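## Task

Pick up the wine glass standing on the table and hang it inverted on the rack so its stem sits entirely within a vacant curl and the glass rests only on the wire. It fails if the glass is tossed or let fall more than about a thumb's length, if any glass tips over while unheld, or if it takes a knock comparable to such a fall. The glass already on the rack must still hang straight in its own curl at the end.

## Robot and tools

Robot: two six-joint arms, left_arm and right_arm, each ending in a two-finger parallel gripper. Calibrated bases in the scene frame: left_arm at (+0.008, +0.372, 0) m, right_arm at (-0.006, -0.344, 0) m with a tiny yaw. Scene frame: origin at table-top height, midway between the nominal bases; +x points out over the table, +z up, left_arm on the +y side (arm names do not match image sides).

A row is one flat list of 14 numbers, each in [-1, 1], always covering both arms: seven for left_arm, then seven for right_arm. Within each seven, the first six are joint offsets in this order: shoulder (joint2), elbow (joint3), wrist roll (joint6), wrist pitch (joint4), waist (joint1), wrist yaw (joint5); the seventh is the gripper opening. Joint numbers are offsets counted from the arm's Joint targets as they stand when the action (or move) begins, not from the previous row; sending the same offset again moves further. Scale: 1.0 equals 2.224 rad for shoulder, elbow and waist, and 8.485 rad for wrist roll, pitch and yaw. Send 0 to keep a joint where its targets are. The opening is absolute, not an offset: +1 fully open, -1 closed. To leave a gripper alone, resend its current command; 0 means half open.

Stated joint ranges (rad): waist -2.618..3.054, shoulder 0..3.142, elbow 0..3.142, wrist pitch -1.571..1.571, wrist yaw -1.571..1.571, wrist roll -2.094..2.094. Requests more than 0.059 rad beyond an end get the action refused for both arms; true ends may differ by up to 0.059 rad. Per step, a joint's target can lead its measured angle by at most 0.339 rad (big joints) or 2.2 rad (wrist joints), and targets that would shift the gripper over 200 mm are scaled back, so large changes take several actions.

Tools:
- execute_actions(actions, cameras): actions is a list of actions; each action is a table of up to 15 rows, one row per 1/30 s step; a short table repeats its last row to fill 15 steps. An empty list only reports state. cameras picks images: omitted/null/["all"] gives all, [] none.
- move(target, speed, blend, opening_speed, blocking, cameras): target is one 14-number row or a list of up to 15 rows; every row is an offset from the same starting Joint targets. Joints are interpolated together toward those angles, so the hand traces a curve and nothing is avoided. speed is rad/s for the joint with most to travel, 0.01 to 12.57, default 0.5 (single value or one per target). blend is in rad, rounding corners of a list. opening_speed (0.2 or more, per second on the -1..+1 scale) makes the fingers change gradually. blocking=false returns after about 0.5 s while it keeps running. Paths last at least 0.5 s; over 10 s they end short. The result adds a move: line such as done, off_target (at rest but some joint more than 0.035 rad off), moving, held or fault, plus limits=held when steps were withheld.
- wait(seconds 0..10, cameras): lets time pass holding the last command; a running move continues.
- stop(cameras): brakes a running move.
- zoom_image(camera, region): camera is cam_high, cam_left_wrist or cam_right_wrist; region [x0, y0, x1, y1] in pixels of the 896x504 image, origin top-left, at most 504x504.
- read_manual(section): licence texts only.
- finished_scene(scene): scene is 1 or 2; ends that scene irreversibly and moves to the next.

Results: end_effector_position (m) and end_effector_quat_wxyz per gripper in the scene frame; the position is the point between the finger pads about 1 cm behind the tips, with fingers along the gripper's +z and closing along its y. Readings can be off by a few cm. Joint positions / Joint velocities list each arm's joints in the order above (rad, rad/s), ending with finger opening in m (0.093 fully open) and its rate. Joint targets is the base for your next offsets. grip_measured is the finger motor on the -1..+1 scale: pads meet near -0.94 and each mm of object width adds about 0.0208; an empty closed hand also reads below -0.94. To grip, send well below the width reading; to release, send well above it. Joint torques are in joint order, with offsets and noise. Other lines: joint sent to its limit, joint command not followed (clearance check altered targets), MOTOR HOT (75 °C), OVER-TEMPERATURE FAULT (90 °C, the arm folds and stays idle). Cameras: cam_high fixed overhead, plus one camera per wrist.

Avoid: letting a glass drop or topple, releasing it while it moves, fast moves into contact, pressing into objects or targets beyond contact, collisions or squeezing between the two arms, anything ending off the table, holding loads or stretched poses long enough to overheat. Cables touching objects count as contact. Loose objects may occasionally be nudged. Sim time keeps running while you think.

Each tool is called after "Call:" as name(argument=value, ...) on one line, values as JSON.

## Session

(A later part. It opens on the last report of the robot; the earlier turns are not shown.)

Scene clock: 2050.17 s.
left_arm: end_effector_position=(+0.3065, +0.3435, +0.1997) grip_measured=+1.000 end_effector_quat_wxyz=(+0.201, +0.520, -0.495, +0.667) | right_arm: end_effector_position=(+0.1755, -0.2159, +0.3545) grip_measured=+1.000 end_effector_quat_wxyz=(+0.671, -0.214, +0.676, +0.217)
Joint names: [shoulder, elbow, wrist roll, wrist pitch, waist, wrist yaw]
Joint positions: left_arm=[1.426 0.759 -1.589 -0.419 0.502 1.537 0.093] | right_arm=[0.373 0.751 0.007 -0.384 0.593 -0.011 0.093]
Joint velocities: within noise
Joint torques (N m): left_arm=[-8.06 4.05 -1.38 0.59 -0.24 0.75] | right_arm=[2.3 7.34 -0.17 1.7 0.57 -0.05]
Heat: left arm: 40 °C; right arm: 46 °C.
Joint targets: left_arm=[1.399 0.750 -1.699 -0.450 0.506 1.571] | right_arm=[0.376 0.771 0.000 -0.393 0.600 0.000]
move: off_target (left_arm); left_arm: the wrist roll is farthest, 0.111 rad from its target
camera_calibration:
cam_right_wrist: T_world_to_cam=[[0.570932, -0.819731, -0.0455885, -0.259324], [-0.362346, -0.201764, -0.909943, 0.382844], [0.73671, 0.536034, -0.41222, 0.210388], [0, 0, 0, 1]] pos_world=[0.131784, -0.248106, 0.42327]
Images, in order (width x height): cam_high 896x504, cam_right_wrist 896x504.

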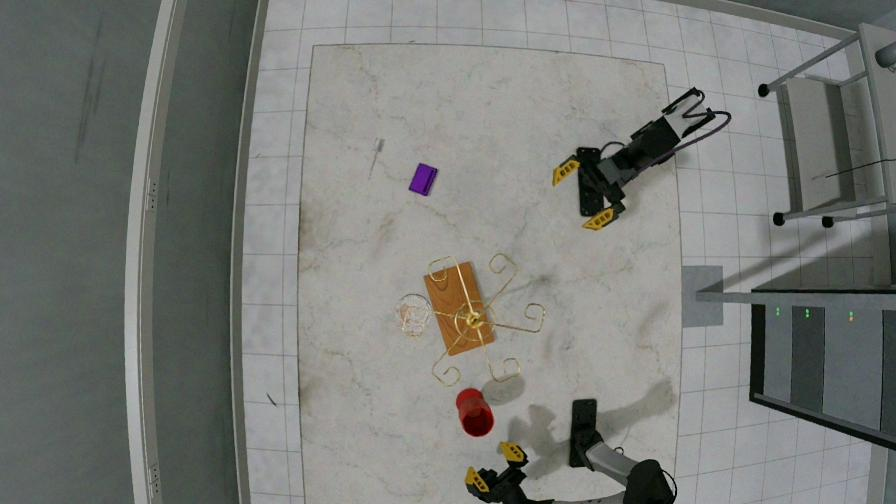

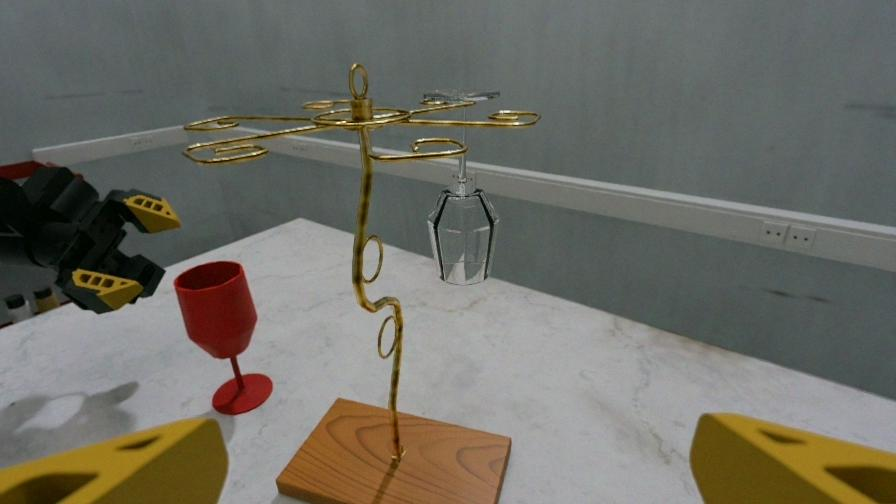

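Call:
move(target=[[-0.0895,0.0450,0.2002,0.0412,0,-0.1851,1,0,0,0,0,0,0,1],[-0.0895,0.0899,0.2945,0.0059,-0.3624,-0.3703,1,0,0,0,0,0,0,1],[-0.0895,0.0899,0.2945,0.0059,-0.7433,-0.3703,1,0,0,0,0,0,0,1]], speed=0.9, blend=0.1)

Scene clock: 2243.27 s.
left_arm: end_effector_position=(+0.2610, +0.2208, +0.2945) grip_measured=+1.000 end_effector_quat_wxyz=(+0.410, +0.369, +0.611, +0.568) | right_arm: end_effector_position=(+0.1755, -0.2159, +0.3545) grip_measured=+1.000 end_effector_quat_wxyz=(+0.671, -0.214, +0.676, +0.217)
Joint names: [shoulder, elbow, wrist roll, wrist pitch, waist, wrist yaw]
Joint positions: left_arm=[1.222 0.917 0.79 -0.394 -1.144 -1.54 0.093] | right_arm=[0.373 0.751 0.007 -0.384 0.593 -0.011 0.093]
Joint velocities: within noise
Joint torques (N m): left_arm=[-6.24 7.97 0.01 1.08 -0.65 -0.47] | right_arm=[2.3 7.47 -0.16 1.69 0.53 -0.06]
Heat: left arm: 40 °C; right arm: 46 °C.
Joint targets: left_arm=[1.200 0.950 0.800 -0.400 -1.147 -1.557] | right_arm=[0.376 0.771 0.000 -0.393 0.600 -0.001]
joint sent to its limit (left arm) — the wrist yaw, lower limit.
move: done; joint sent to its limit at target 2
camera_calibration:
cam_left_wrist: T_world_to_cam=[[0.000808235, -0.0797045, -0.996818, 0.312195], [-0.735386, 0.675445, -0.0546041, 0.0990338], [0.677648, 0.733091, -0.0580677, -0.241047], [0, 0, 0, 1]] pos_world=[0.23592, 0.1347, 0.302612]
cam_right_wrist: T_world_to_cam=[[0.570932, -0.819731, -0.0455885, -0.259324], [-0.362346, -0.201764, -0.909943, 0.382844], [0.73671, 0.536034, -0.41222, 0.210388], [0, 0, 0, 1]] pos_world=[0.131784, -0.248106, 0.42327]

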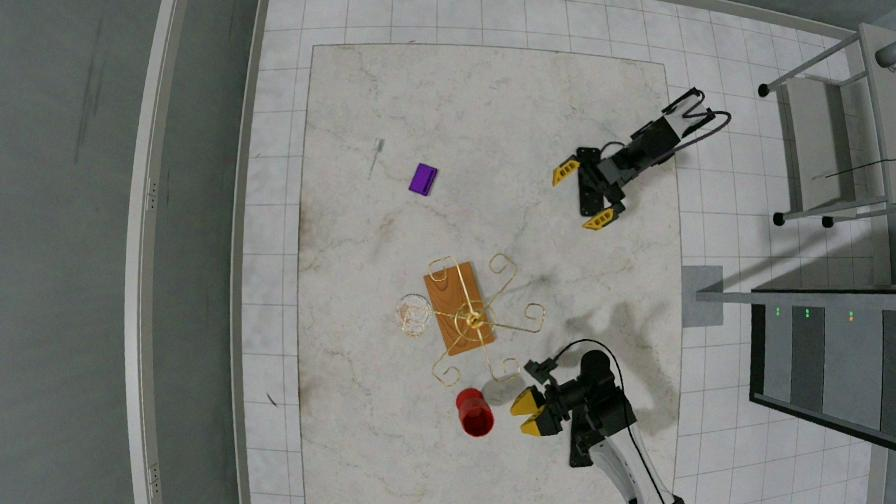

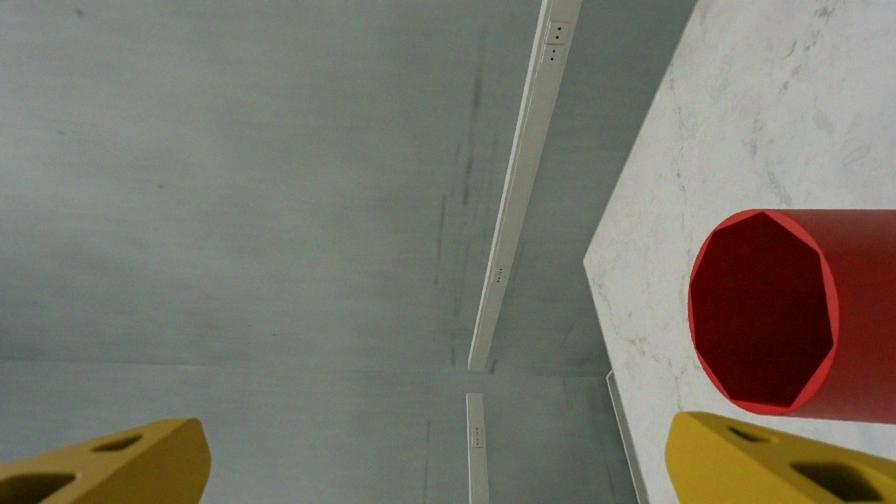

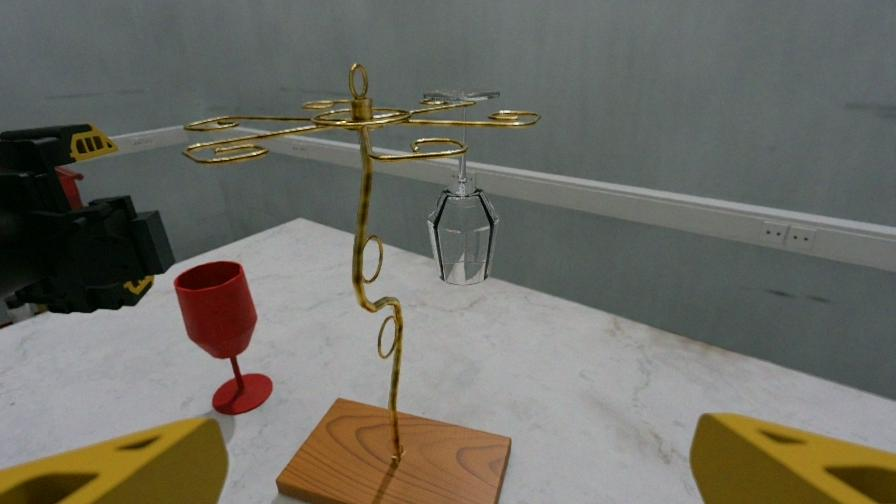

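Call:
zoom_image(camera="cam_high", region=[490, 310, 700, 504])

Scaled by 2.400 from the camera's 896x504 image, which has a finer 1280x720 frame.

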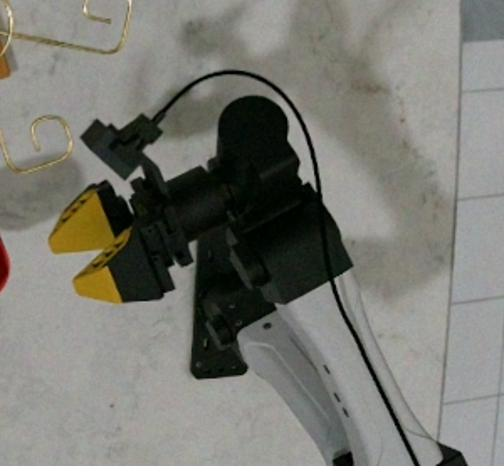

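Call:
move(target=[0,0,0.1258,0.0035,0,0,1,0,0,0,0,0,0,1], speed=0.8, cameras=["cam_high","cam_right_wrist"])

Call:
zoom_image(camera="cam_high", region=[490, 310, 700, 504])

Scene clock: 2287.23 s.
left_arm: end_effector_position=(+0.2678, +0.2030, +0.2942) grip_measured=+1.000 end_effector_quat_wxyz=(+0.286, +0.533, +0.500, +0.621) | right_arm: end_effector_position=(+0.1755, -0.2159, +0.3545) grip_measured=+1.000 end_effector_quat_wxyz=(+0.671, -0.214, +0.676, +0.217)
Joint names: [shoulder, elbow, wrist roll, wrist pitch, waist, wrist yaw]
Joint positions: left_arm=[1.222 0.917 1.389 -0.267 -1.144 -1.448 0.093] | right_arm=[0.373 0.751 0.007 -0.384 0.593 -0.011 0.093]
Joint velocities: within noise
Joint torques (N m): left_arm=[-6.3 8.12 5.59 0.29 -0.81 -1.31] | right_arm=[2.36 7.2 -0.17 1.73 0.53 -0.04]
Heat: left arm: 39 °C; right arm: 46 °C.
Joint targets: left_arm=[1.200 0.950 1.867 -0.370 -1.147 -1.557] | right_arm=[0.376 0.771 0.000 -0.393 0.600 -0.001]
move: off_target (left_arm); left_arm: the wrist roll is farthest, 0.478 rad from its target
camera_calibration:
cam_right_wrist: T_world_to_cam=[[0.570932, -0.819731, -0.0455885, -0.259324], [-0.362346, -0.201764, -0.909943, 0.382844], [0.73671, 0.536034, -0.41222, 0.210388], [0, 0, 0, 1]] pos_world=[0.131784, -0.248106, 0.42327]
Images, in order (width x height): cam_high 896x504, cam_right_wrist 896x504.

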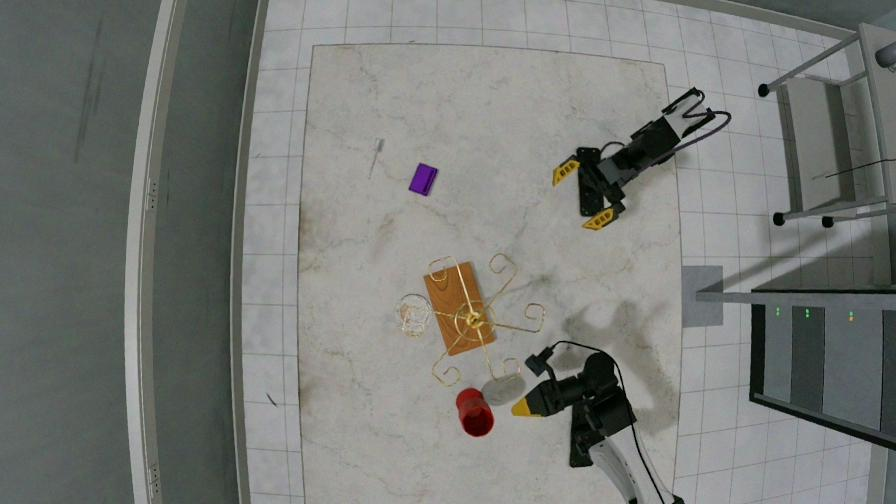

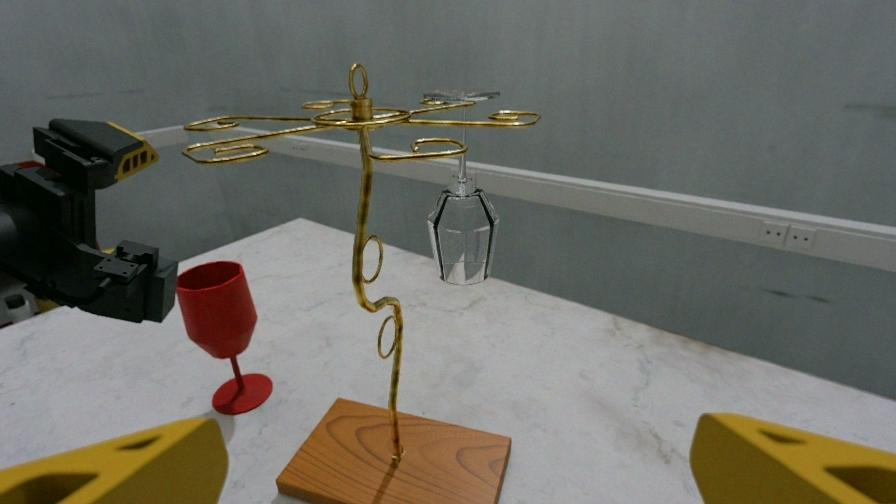

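Scaled by 2.400 from the camera's 896x504 image, which has a finer 1280x720 frame.

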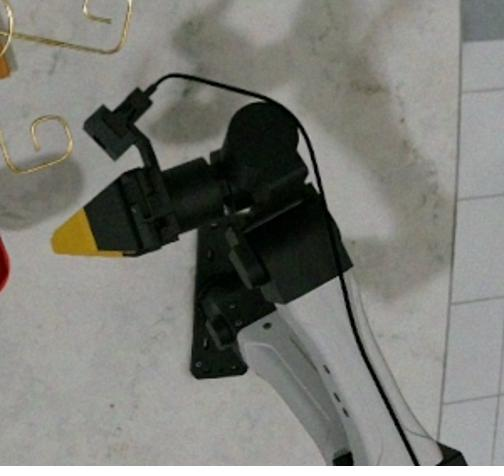

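Call:
move(target=[[0,0,-0.1258,0,0,0,1,0,0,0,0,0,0,1],[0,0,-0.1258,0,0.3808,0,1,0,0,0,0,0,0,1],[0,-0.0450,-0.2200,0.0318,0.7433,0.1835,1,0,0,0,0,0,0,1],[0.0899,-0.0899,-0.4086,0.0082,0.7433,0.3687,1,0,0,0,0,0,0,1]], speed=1.0, blend=0.1, cameras=["cam_high"])

Scene clock: 2414.80 s.
left_arm: end_effector_position=(+0.2451, +0.3741, +0.1149) grip_measured=+1.000 end_effector_quat_wxyz=(+0.618, +0.003, +0.786, +0.012) | right_arm: end_effector_position=(+0.1755, -0.2159, +0.3545) grip_measured=+1.000 end_effector_quat_wxyz=(+0.671, -0.214, +0.676, +0.217)
Joint names: [shoulder, elbow, wrist roll, wrist pitch, waist, wrist yaw]
Joint positions: left_arm=[0.009 -0.006 0.019 -0.223 -0.001 -0.018 0.093] | right_arm=[0.373 0.751 0.007 -0.384 0.593 -0.011 0.093]
Joint velocities: within noise
Joint torques (N m): left_arm=[0.01 -0.03 -0.1 -0.01 -0.34 0] | right_arm=[2.25 7.36 -0.14 1.68 0.59 -0.09]
Heat: left arm: 67 °C; right arm: 46 °C.
Joint targets: left_arm=[0.009 -0.006 0.019 -0.223 -0.001 -0.018] | right_arm=[0.376 0.771 0.000 -0.393 0.600 -0.001]
Tool commands: left_gripper/opening=+1.0 right_gripper/opening=+1.0
OVER-TEMPERATURE FAULT: ARM FOLDED TO REST. Before this call, the wrist roll of the left arm reached 90 °C. The left arm's motors are now idle, so it may still sink, and the gripper idles too, so what it holds may stay or slip. The left arm ran none of this call's commands. The stop is over, but the left arm and its gripper will run no more commands in this scene. This fault puts only its own arm into a fault stop.
move: fault (left_arm); left_arm: the wrist roll is farthest, 1.619 rad from its target
Images, in order (width x height): cam_high 896x504.

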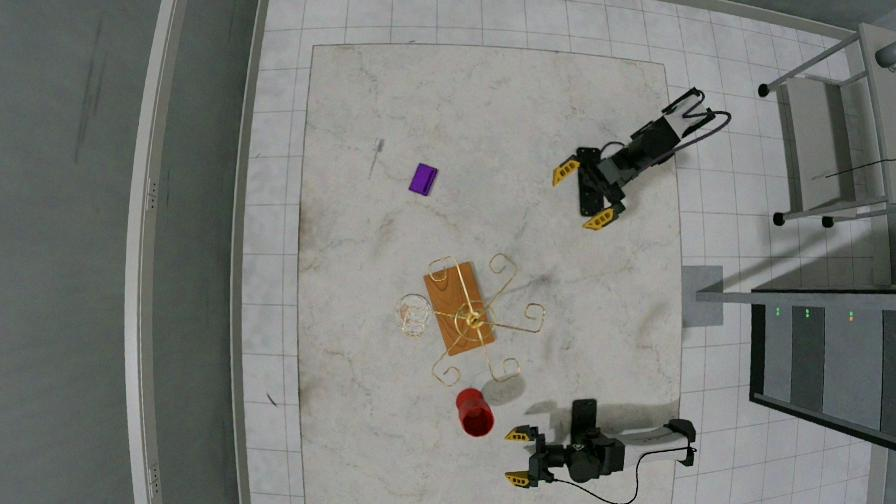

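Call:
zoom_image(camera="cam_high", region=[540, 70, 750, 240])

Call:
zoom_image(camera="cam_high", region=[490, 384, 710, 504])

Scaled by 2.400 from the camera's 896x504 image, which has a finer 1280x720 frame.

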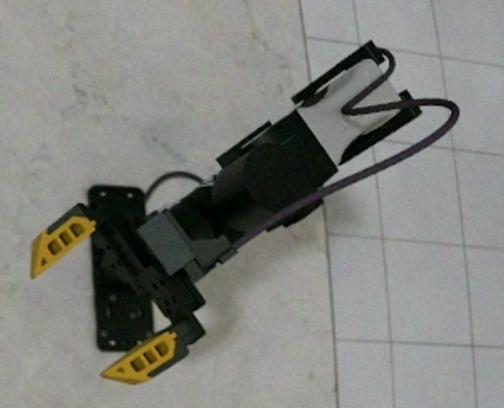

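Scaled by 2.291 from the camera's 896x504 image, which has a finer 1280x720 frame.

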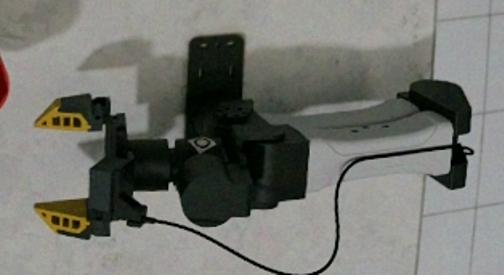

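Call:
move(target=[[0,0,0,0,0,0,1,0.2806,0.1030,0,0.0227,-0.4047,0,1],[0,0,0,0,0,0,1,0.6853,0.3053,0.2157,-0.0550,-0.4047,-0.1826,1]], speed=1.2, blend=0.1, cameras=["cam_high"])

Call:
move(target=[0,0,0,0,0,0,1,-0.1349,-0.3597,0.0189,0.0778,0,0,1], speed=1.0, cameras=["cam_high"])

Call:
move(target=[[0,0,0,0,0,0,1,-0.1799,0.1349,-0.2345,0.0236,0,0.1826,1],[0,0,0,0,0,0,1,0,0,-0.4691,0,0,0.3654,1]], speed=1.2, blend=0.05, cameras=["cam_high"])

Call:
move(target=[[0,0,0,0,0,0,1,-0.1799,0.1349,0.2345,0.0236,0,-0.1826,1],[0,0,0,0,0,0,1,-0.4946,0.0674,0.2345,-0.0118,0,-0.1826,1]], speed=1.2, blend=0.1, cameras=["cam_high"])

Scene clock: 2604.93 s.
left_arm: end_effector_position=(+0.2451, +0.3741, +0.1149) grip_measured=+1.000 end_effector_quat_wxyz=(+0.618, +0.003, +0.786, +0.012) | right_arm: end_effector_position=(+0.3961, -0.2848, +0.2275) grip_measured=+1.000 end_effector_quat_wxyz=(-0.416, +0.576, +0.430, +0.557)
Joint names: [shoulder, elbow, wrist roll, wrist pitch, waist, wrist yaw]
Joint positions: left_arm=[0.009 -0.006 0.019 -0.223 -0.001 -0.018 0.093] | right_arm=[1.897 1.421 1.822 -0.844 -0.296 -1.536 0.093]
Joint velocities: within noise
Joint torques (N m): left_arm=[-0.28 -0.34 -0.04 -0.03 -0.4 0.01] | right_arm=[-9.05 7.8 0 0.31 -0.62 -0.91]
Heat: left arm: 38 °C; right arm: 46 °C.
Joint targets: left_arm=[0.009 -0.006 0.019 -0.223 -0.001 -0.018] | right_arm=[1.900 1.450 1.830 -0.860 -0.301 -1.550]
Tool commands: left_gripper/opening=+1.0 right_gripper/opening=+1.0
OVER-TEMPERATURE FAULT: ARM FOLDED TO REST. As an earlier result told, the left arm's stop is over, but it will run no more commands in this scene. The left arm ran none of this call's commands.
move: fault (left_arm)
Images, in order (width x height): cam_high 896x504.

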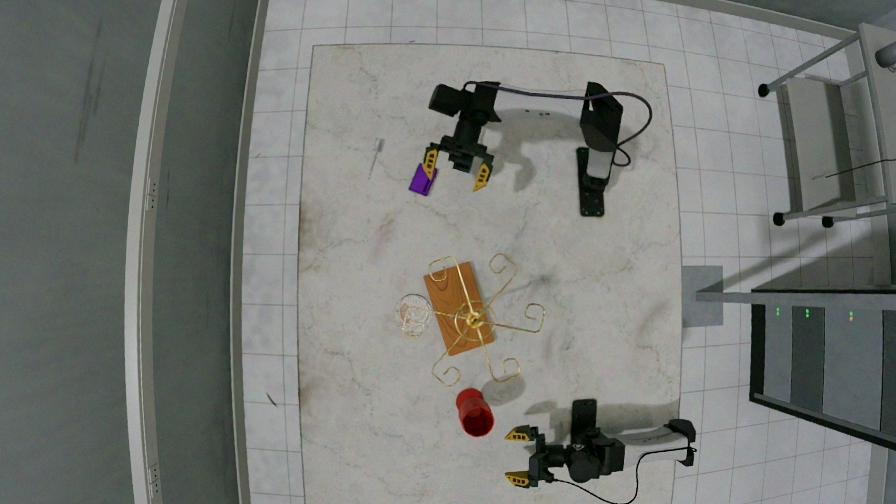

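Scene clock: 2606.67 s.
left_arm: end_effector_position=(+0.2451, +0.3741, +0.1149) grip_measured=+1.000 end_effector_quat_wxyz=(+0.618, +0.003, +0.786, +0.012) | right_arm: end_effector_position=(+0.2837, -0.2524, +0.1379) grip_measured=+1.000 end_effector_quat_wxyz=(-0.422, +0.579, +0.422, +0.556)
Joint names: [shoulder, elbow, wrist roll, wrist pitch, waist, wrist yaw]
Joint positions: left_arm=[0.009 -0.006 0.019 -0.223 -0.001 -0.018 0.093] | right_arm=[1.62 0.659 1.983 -0.216 -0.296 -1.542 0.093]
Joint velocities: within noise
Joint torques (N m): left_arm=[-0.01 -0.2 -0.08 -0.02 -0.4 0.01] | right_arm=[-7.49 3.81 -0.03 0.78 -0.47 -0.79]
Heat: left arm: 38 °C; right arm: 46 °C.
Joint targets: left_arm=[0.009 -0.006 0.019 -0.223 -0.001 -0.018] | right_arm=[1.600 0.650 1.991 -0.200 -0.301 -1.550]
Tool commands: left_gripper/opening=+1.0 right_gripper/opening=+1.0
OVER-TEMPERATURE FAULT: ARM FOLDED TO REST. As an earlier result told, the left arm's stop is over, but it will run no more commands in this scene. The left arm ran none of this call's commands.
move: fault (left_arm)
Images, in order (width x height): cam_high 896x504.

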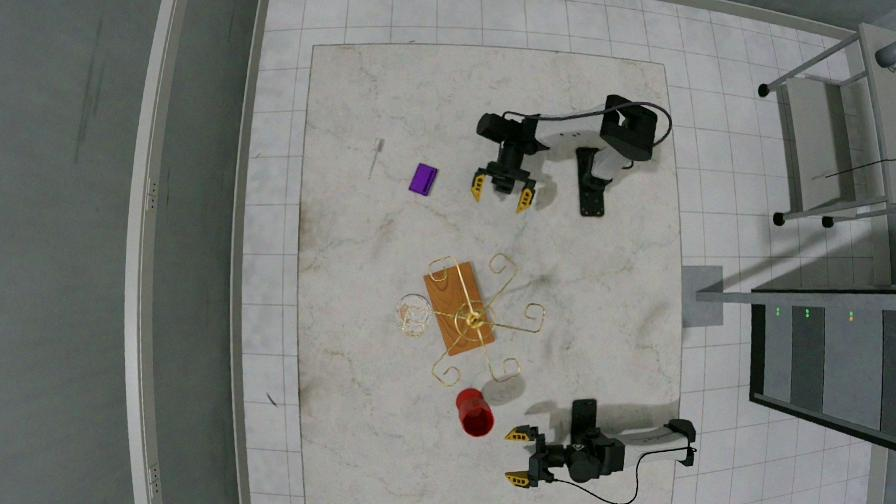

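Scene clock: 2610.97 s.
left_arm: end_effector_position=(+0.2451, +0.3741, +0.1149) grip_measured=+1.000 end_effector_quat_wxyz=(+0.618, +0.003, +0.786, +0.012) | right_arm: end_effector_position=(+0.1925, -0.5765, +0.1443) grip_measured=+1.000 end_effector_quat_wxyz=(+0.544, +0.424, -0.579, +0.434)
Joint names: [shoulder, elbow, wrist roll, wrist pitch, waist, wrist yaw]
Joint positions: left_arm=[0.009 -0.006 0.019 -0.223 -0.001 -0.018 0.093] | right_arm=[1.595 0.66 -1.98 -0.185 -0.296 1.537 0.093]
Joint velocities: within noise
Joint torques (N m): left_arm=[-0.09 -0.12 -0.08 -0.01 -0.29 -0.04] | right_arm=[-5.19 3.86 -0.2 0.53 -0.51 0.49]
Heat: left arm: 38 °C; right arm: 46 °C.
Joint targets: left_arm=[0.009 -0.006 0.019 -0.223 -0.001 -0.018] | right_arm=[1.600 0.650 -1.989 -0.200 -0.301 1.551]
Tool commands: left_gripper/opening=+1.0 right_gripper/opening=+1.0
OVER-TEMPERATURE FAULT: ARM FOLDED TO REST. As an earlier result told, the left arm's stop is over, but it will run no more commands in this scene. The left arm ran none of this call's commands.
move: fault (left_arm)
Images, in order (width x height): cam_high 896x504.

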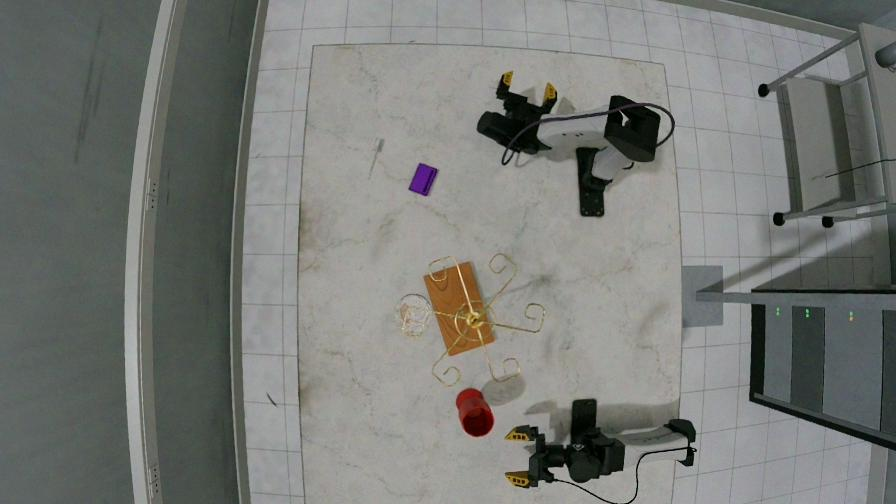

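Scene clock: 2614.10 s.
left_arm: end_effector_position=(+0.2451, +0.3741, +0.1149) grip_measured=+1.000 end_effector_quat_wxyz=(+0.618, +0.003, +0.786, +0.012) | right_arm: end_effector_position=(+0.2291, -0.4144, +0.3782) grip_measured=+1.000 end_effector_quat_wxyz=(+0.707, +0.100, +0.691, -0.108)
Joint names: [shoulder, elbow, wrist roll, wrist pitch, waist, wrist yaw]
Joint positions: left_arm=[0.009 -0.006 0.019 -0.223 -0.001 -0.018 0.093] | right_arm=[0.499 0.812 -0.008 -0.289 -0.296 0.015 0.093]
Joint velocities: within noise
Joint torques (N m): left_arm=[-0.14 -0.09 -0.09 -0.04 -0.46 0] | right_arm=[1.37 5.04 -0.06 1.65 -0.64 -0.3]
Heat: left arm: 38 °C; right arm: 45 °C.
Joint targets: left_arm=[0.009 -0.006 0.019 -0.223 -0.001 -0.018] | right_arm=[0.500 0.800 0.000 -0.300 -0.301 0.001]
Tool commands: left_gripper/opening=+1.0 right_gripper/opening=+1.0
OVER-TEMPERATURE FAULT: ARM FOLDED TO REST. As an earlier result told, the left arm's stop is over, but it will run no more commands in this scene. The left arm ran none of this call's commands.
move: fault (left_arm)
Images, in order (width x height): cam_high 896x504.

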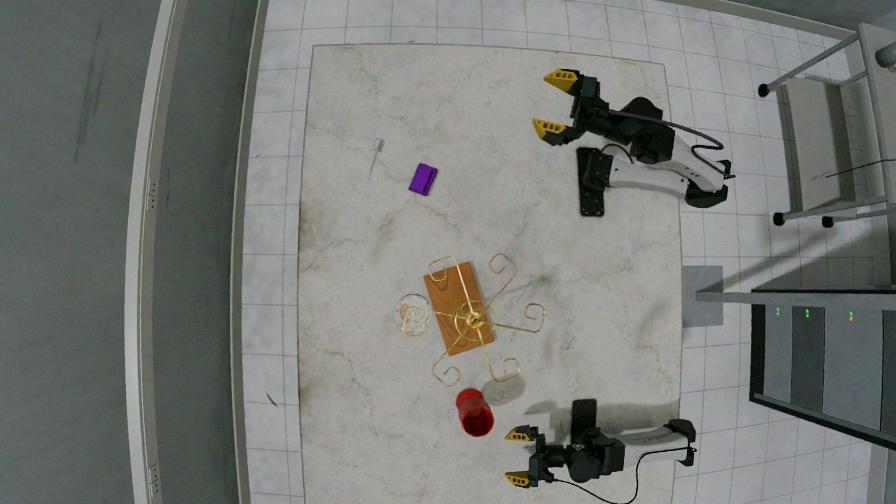

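Call:
move(target=[[0,0,0,0,0,0,1,0,0,0,0,0.4501,0,1],[0,0,0,0,0,0,1,0.0718,-0.2702,0,0.0897,0.4501,0,1],[0,0,0,0,0,0,1,0.7083,0.0962,0,0.1604,0.5218,-0.0511,1]], speed=0.8, blend=0.1, cameras=["cam_high","cam_right_wrist"])

Scene clock: 2862.07 s.
left_arm: end_effector_position=(+0.2451, +0.3741, +0.1149) grip_measured=+1.000 end_effector_quat_wxyz=(+0.618, +0.003, +0.786, +0.012) | right_arm: end_effector_position=(+0.2917, +0.1143, +0.1459) grip_measured=+1.000 end_effector_quat_wxyz=(+0.552, -0.430, +0.579, +0.419)
Joint names: [shoulder, elbow, wrist roll, wrist pitch, waist, wrist yaw]
Joint positions: left_arm=[0.009 -0.006 0.019 -0.223 -0.001 -0.018 0.093] | right_arm=[2.074 0.988 -0.007 1.042 0.855 -0.416 0.093]
Joint velocities: within noise
Joint torques (N m): left_arm=[-0.25 -0.23 -0.09 -0.05 -0.38 0.02] | right_arm=[-10.25 7.1 -0.04 1.86 0.35 -0.36]
Heat: left arm: 30 °C; right arm: 45 °C.
Joint targets: left_arm=[0.009 -0.006 0.019 -0.223 -0.001 -0.018] | right_arm=[2.075 1.014 0.000 1.061 0.860 -0.432]
Tool commands: left_gripper/opening=+1.0 right_gripper/opening=+1.0
OVER-TEMPERATURE FAULT: ARM FOLDED TO REST. As an earlier result told, the left arm's stop is over, but it will run no more commands in this scene. The left arm ran none of this call's commands.
move: fault (left_arm)
camera_calibration:
cam_right_wrist: T_world_to_cam=[[0.955304, -0.291491, -0.049259, -0.236553], [-0.171731, -0.41156, -0.895057, 0.267873], [0.240628, 0.863511, -0.443223, -0.0264699], [0, 0, 0, 1]] pos_world=[0.278352, 0.0641495, 0.216377]
Images, in order (width x height): cam_high 896x504, cam_right_wrist 896x504.

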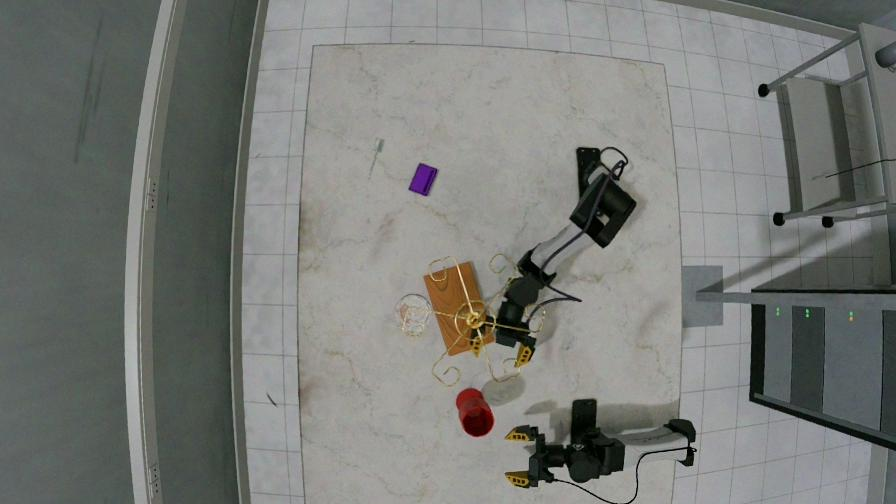

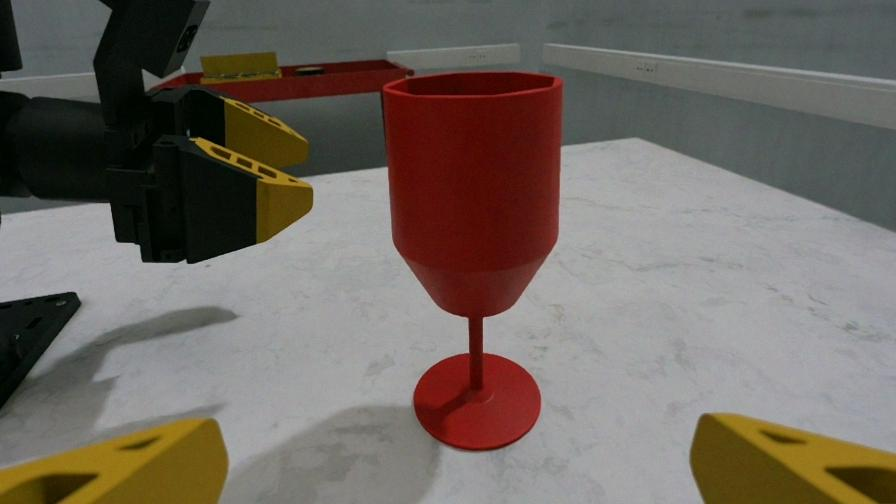

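Call:
move(target=[0,0,0,0,0,0,1,0.1003,0.1601,0.0008,-0.0133,0.0171,0.0077,1], speed=0.4, cameras=["cam_high","cam_right_wrist"])

Scene clock: 2976.83 s.
left_arm: end_effector_position=(+0.2451, +0.3741, +0.1149) grip_measured=+1.000 end_effector_quat_wxyz=(+0.618, +0.003, +0.786, +0.012) | right_arm: end_effector_position=(+0.3252, +0.1787, +0.1510) grip_measured=+1.000 end_effector_quat_wxyz=(+0.571, -0.422, +0.562, +0.424)
Joint names: [shoulder, elbow, wrist roll, wrist pitch, waist, wrist yaw]
Joint positions: left_arm=[0.009 -0.006 0.019 -0.223 -0.001 -0.018 0.093] | right_arm=[2.289 1.34 -0.002 0.961 0.891 -0.376 0.093]
Joint velocities: within noise
Joint torques (N m): left_arm=[0.25 -0.24 -0.06 -0.04 -0.29 -0.03] | right_arm=[-11.59 8.09 -0.04 1.61 0.61 -0.07]
Heat: left arm: 29 °C; right arm: 46 °C.
Joint targets: left_arm=[0.009 -0.006 0.019 -0.223 -0.001 -0.018] | right_arm=[2.298 1.370 0.007 0.948 0.898 -0.367]
Tool commands: left_gripper/opening=+1.0 right_gripper/opening=+1.0
OVER-TEMPERATURE FAULT: ARM FOLDED TO REST. As an earlier result told, the left arm's stop is over, but it will run no more commands in this scene. The left arm ran none of this call's commands.
move: fault (left_arm)
camera_calibration:
cam_right_wrist: T_world_to_cam=[[0.955442, -0.29335, -0.0327942, -0.25172], [-0.145151, -0.370181, -0.917549, 0.292067], [0.257023, 0.881426, -0.396267, -0.103494], [0, 0, 0, 1]] pos_world=[0.309498, 0.125498, 0.21872]
Images, in order (width x height): cam_high 896x504, cam_right_wrist 896x504.

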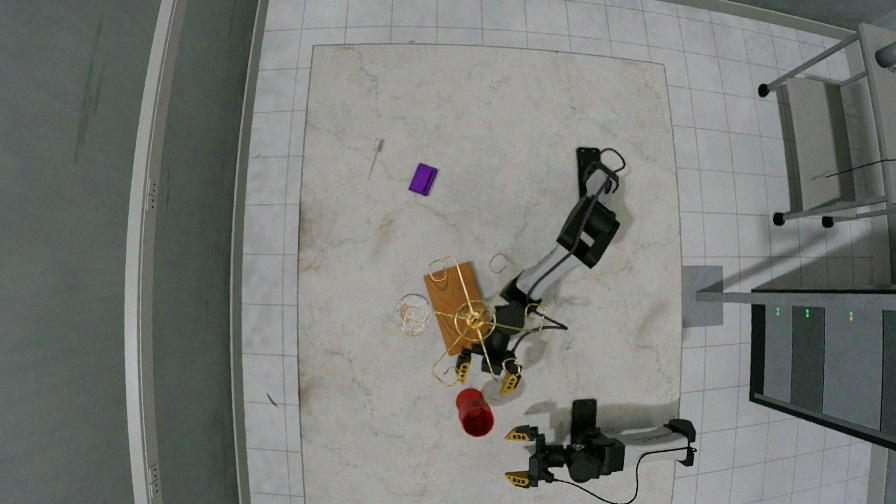

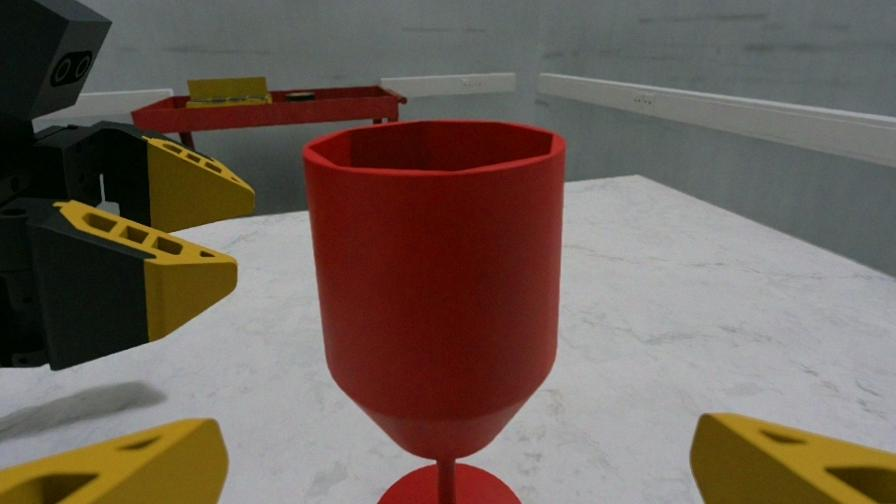

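Call:
move(target=[[0,0,0,0,0,0,1,0.0440,0.0844,0.0002,-0.0120,0.0149,0.0039,1],[0,0,0,0,0,0,1,0.0939,0.1818,0.0002,-0.0244,0.0250,0.0066,1]], speed=0.25, blend=0.02, cameras=["cam_high","cam_right_wrist"])

Call:
zoom_image(camera="cam_high", region=[420, 330, 560, 504])

Scene clock: 3014.63 s.
left_arm: end_effector_position=(+0.2451, +0.3741, +0.1149) grip_measured=+1.000 end_effector_quat_wxyz=(+0.618, +0.003, +0.786, +0.012) | right_arm: end_effector_position=(+0.3422, +0.2475, +0.1483) grip_measured=+1.000 end_effector_quat_wxyz=(+0.566, -0.423, +0.567, +0.423)
Joint names: [shoulder, elbow, wrist roll, wrist pitch, waist, wrist yaw]
Joint positions: left_arm=[0.009 -0.006 0.019 -0.223 -0.001 -0.018 0.093] | right_arm=[2.496 1.742 0.001 0.753 0.947 -0.32 0.093]
Joint velocities: within noise
Joint torques (N m): left_arm=[-0.03 -0.16 -0.1 -0.06 -0.44 0.04] | right_arm=[-13.16 8.55 -0.02 1.59 0.55 -0.11]
Heat: left arm: 29 °C; right arm: 45 °C.
Joint targets: left_arm=[0.009 -0.006 0.019 -0.223 -0.001 -0.018] | right_arm=[2.507 1.775 0.009 0.741 0.954 -0.311]
Tool commands: left_gripper/opening=+1.0 right_gripper/opening=+1.0
OVER-TEMPERATURE FAULT: ARM FOLDED TO REST. As an earlier result told, the left arm's stop is over, but it will run no more commands in this scene. The left arm ran none of this call's commands.
move: fault (left_arm)
camera_calibration:
cam_right_wrist: T_world_to_cam=[[0.954816, -0.294475, -0.0401444, -0.246187], [-0.155184, -0.378794, -0.912378, 0.322409], [0.253466, 0.877382, -0.407376, -0.16567], [0, 0, 0, 1]] pos_world=[0.327088, 0.194987, 0.216786]
Images, in order (width x height): cam_high 896x504, cam_right_wrist 896x504.

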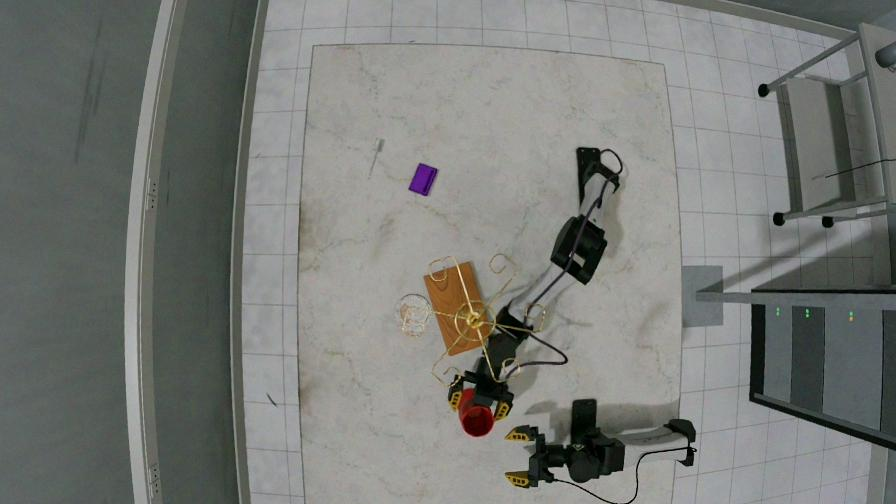

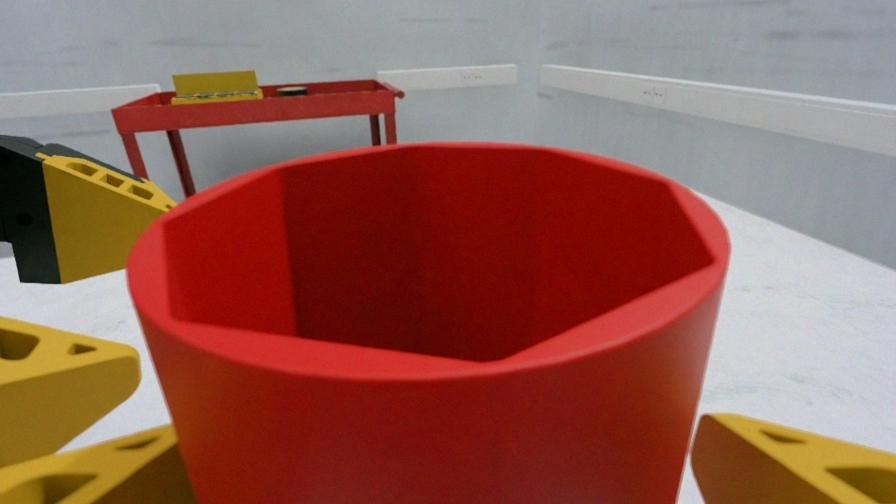

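Scaled by 2.897 from the camera's 896x504 image, which has a finer 1280x720 frame.

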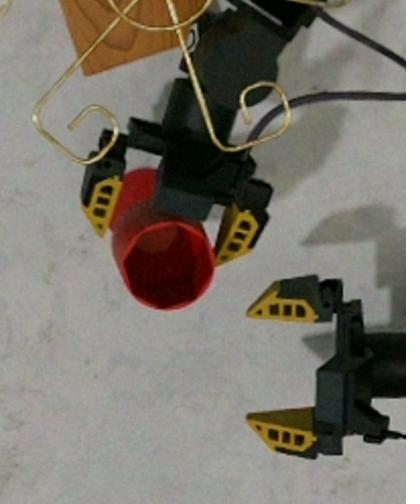

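Call:
move(target=[0,0,0,0,0,0,1,0,0,0,0,0,0,0.42], opening_speed=0.3, cameras=["cam_right_wrist"])

Scene clock: 3051.10 s.
left_arm: end_effector_position=(+0.2451, +0.3741, +0.1149) grip_measured=+1.000 end_effector_quat_wxyz=(+0.618, +0.003, +0.786, +0.012) | right_arm: end_effector_position=(+0.3424, +0.2475, +0.1479) grip_measured=+0.566 end_effector_quat_wxyz=(+0.566, -0.422, +0.568, +0.423)
Joint names: [shoulder, elbow, wrist roll, wrist pitch, waist, wrist yaw]
Joint positions: left_arm=[0.009 -0.006 0.019 -0.223 -0.001 -0.018 0.093] | right_arm=[2.496 1.742 0.001 0.752 0.947 -0.319 0.072]
Joint velocities: within noise
Joint torques (N m): left_arm=[-0.05 -0.14 -0.06 -0.07 -0.28 -0.02] | right_arm=[-13.44 8.75 -0.04 1.64 0.57 -0.1]
Heat: left arm: 28 °C; right arm: 49 °C.
Joint targets: left_arm=[0.009 -0.006 0.019 -0.223 -0.001 -0.018] | right_arm=[2.507 1.775 0.009 0.741 0.954 -0.311]
Tool commands: left_gripper/opening=+1.0 right_gripper/opening=+0.42
OVER-TEMPERATURE FAULT: ARM FOLDED TO REST. As an earlier result told, the left arm's stop is over, but it will run no more commands in this scene. The left arm ran none of this call's commands.
move: fault (left_arm)
camera_calibration:
cam_right_wrist: T_world_to_cam=[[0.954442, -0.295577, -0.0409279, -0.245886], [-0.156672, -0.379657, -0.911764, 0.322685], [0.253958, 0.876638, -0.408669, -0.165579], [0, 0, 0, 1]] pos_world=[0.32729, 0.194984, 0.216482]
Images, in order (width x height): cam_right_wrist 896x504.

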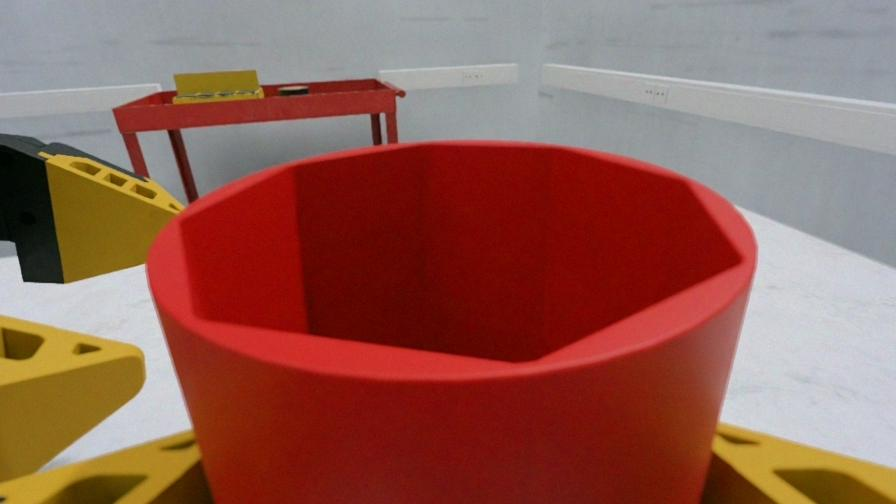

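Call:
move(target=[[0,0,0,0,0,0,1,-0.0166,0,0,0,0,0,0.42],[0,0,0,0,0,0,1,-0.0522,0.0171,0,-0.0137,0,0,0.42]], speed=0.2, cameras=["cam_high","cam_right_wrist"])

Scene clock: 3140.07 s.
left_arm: end_effector_position=(+0.2451, +0.3741, +0.1149) grip_measured=+1.000 end_effector_quat_wxyz=(+0.618, +0.003, +0.786, +0.012) | right_arm: end_effector_position=(+0.3429, +0.2481, +0.1754) grip_measured=+0.557 end_effector_quat_wxyz=(+0.555, -0.426, +0.579, +0.419)
Joint names: [shoulder, elbow, wrist roll, wrist pitch, waist, wrist yaw]
Joint positions: left_arm=[0.009 -0.006 0.019 -0.223 -0.001 -0.018 0.093] | right_arm=[2.434 1.779 0.002 0.62 0.947 -0.318 0.072]
Joint velocities: within noise
Joint torques (N m): left_arm=[-0.1 -0.18 -0.05 -0.06 -0.43 -0.02] | right_arm=[-18.3 8.96 -0.04 1.81 0.58 -0.11]
Heat: left arm: 28 °C; right arm: 55 °C.
Joint targets: left_arm=[0.009 -0.006 0.019 -0.223 -0.001 -0.018] | right_arm=[2.391 1.813 0.009 0.625 0.954 -0.311]
Tool commands: left_gripper/opening=+1.0 right_gripper/opening=+0.42
OVER-TEMPERATURE FAULT: ARM FOLDED TO REST. As an earlier result told, the left arm's stop is over, but it will run no more commands in this scene. The left arm ran none of this call's commands.
move: fault (left_arm), off_target (right_arm); right_arm: the shoulder is farthest, 0.043 rad from its target
camera_calibration:
cam_right_wrist: T_world_to_cam=[[0.953438, -0.297201, -0.0512676, -0.242538], [-0.174157, -0.403778, -0.898127, 0.357671], [0.246223, 0.865237, -0.436737, -0.144718], [0, 0, 0, 1]] pos_world=[0.329168, 0.197553, 0.245596]
Images, in order (width x height): cam_high 896x504, cam_right_wrist 896x504.

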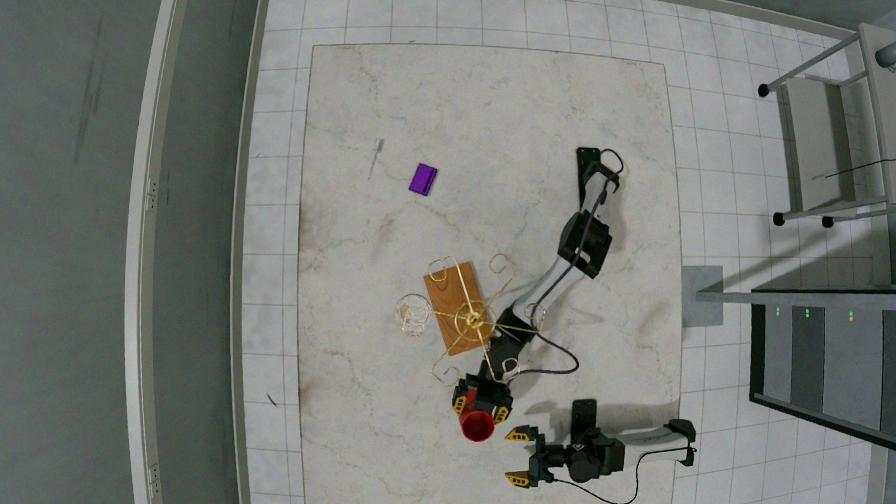

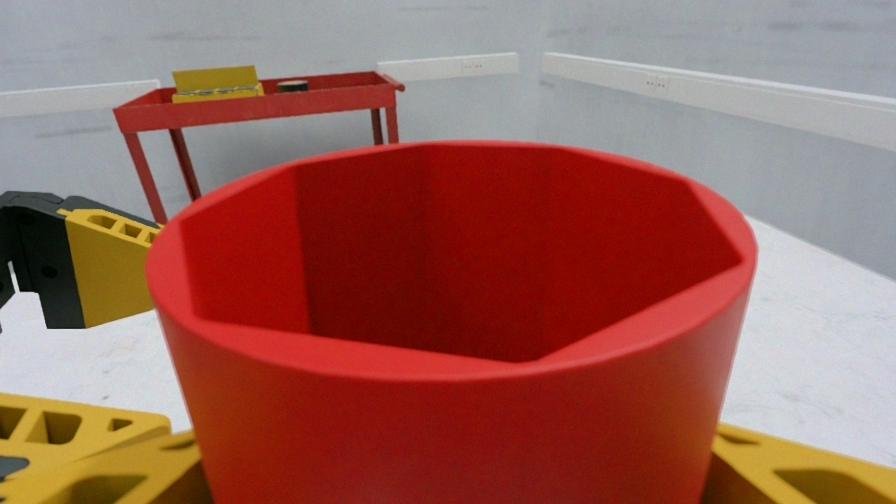

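Call:
move(target=[[0,0,0,0,0,0,1,-0.0225,0,0,0,0,0,0.42],[0,0,0,0,0,0,1,-0.1545,-0.2513,0,0.0250,-0.0090,0,0.42],[0,0,0,0,0,0,1,-0.2942,-0.4582,0,0.0420,-0.0090,0,0.42],[0,0,0,0,0,0,1,-0.5499,-0.6879,0,0.0324,-0.0090,0.0118,0.42],[0,0,0,0,0,0,1,-0.8491,-0.7701,0,-0.0262,-0.0090,0.0367,0.42],[0,0,0,0,0,0,1,-0.8491,-0.7701,0,-0.0262,-0.5863,0.0367,0.42]], speed=0.6, blend=[0.02,0.1,0.1,0.1,0.05,0], cameras=["cam_high"])

Scene clock: 3179.13 s.
left_arm: end_effector_position=(+0.2451, +0.3741, +0.1149) grip_measured=+1.000 end_effector_quat_wxyz=(+0.618, +0.003, +0.786, +0.012) | right_arm: end_effector_position=(+0.2603, -0.4343, +0.2010) grip_measured=+0.557 end_effector_quat_wxyz=(+0.696, +0.115, +0.699, -0.113)
Joint names: [shoulder, elbow, wrist roll, wrist pitch, waist, wrist yaw]
Joint positions: left_arm=[0.009 -0.006 0.019 -0.223 -0.001 -0.018 0.093] | right_arm=[0.508 0.11 0.002 0.394 -0.344 -0.004 0.072]
Joint velocities: within noise
Joint torques (N m): left_arm=[-0.21 -0.24 -0.12 0.02 -0.38 0] | right_arm=[-0.17 5.91 -0.05 1.88 -0.69 -0.15]
Heat: left arm: 28 °C; right arm: 64 °C.
Joint targets: left_arm=[0.009 -0.006 0.019 -0.223 -0.001 -0.018] | right_arm=[0.502 0.100 0.009 0.403 -0.350 0.000]
Tool commands: left_gripper/opening=+1.0 right_gripper/opening=+0.42
OVER-TEMPERATURE FAULT: ARM FOLDED TO REST. As an earlier result told, the left arm's stop is over, but it will run no more commands in this scene. The left arm ran none of this call's commands.
move: fault (left_arm)
Images, in order (width x height): cam_high 896x504.

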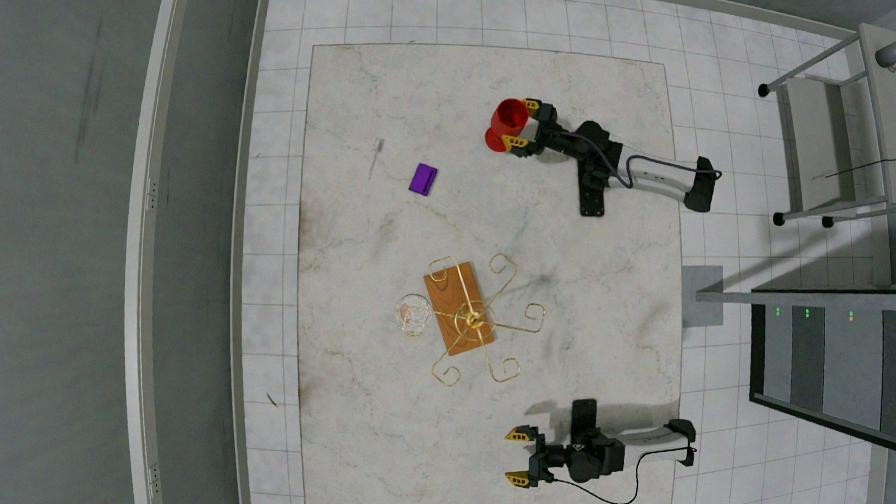

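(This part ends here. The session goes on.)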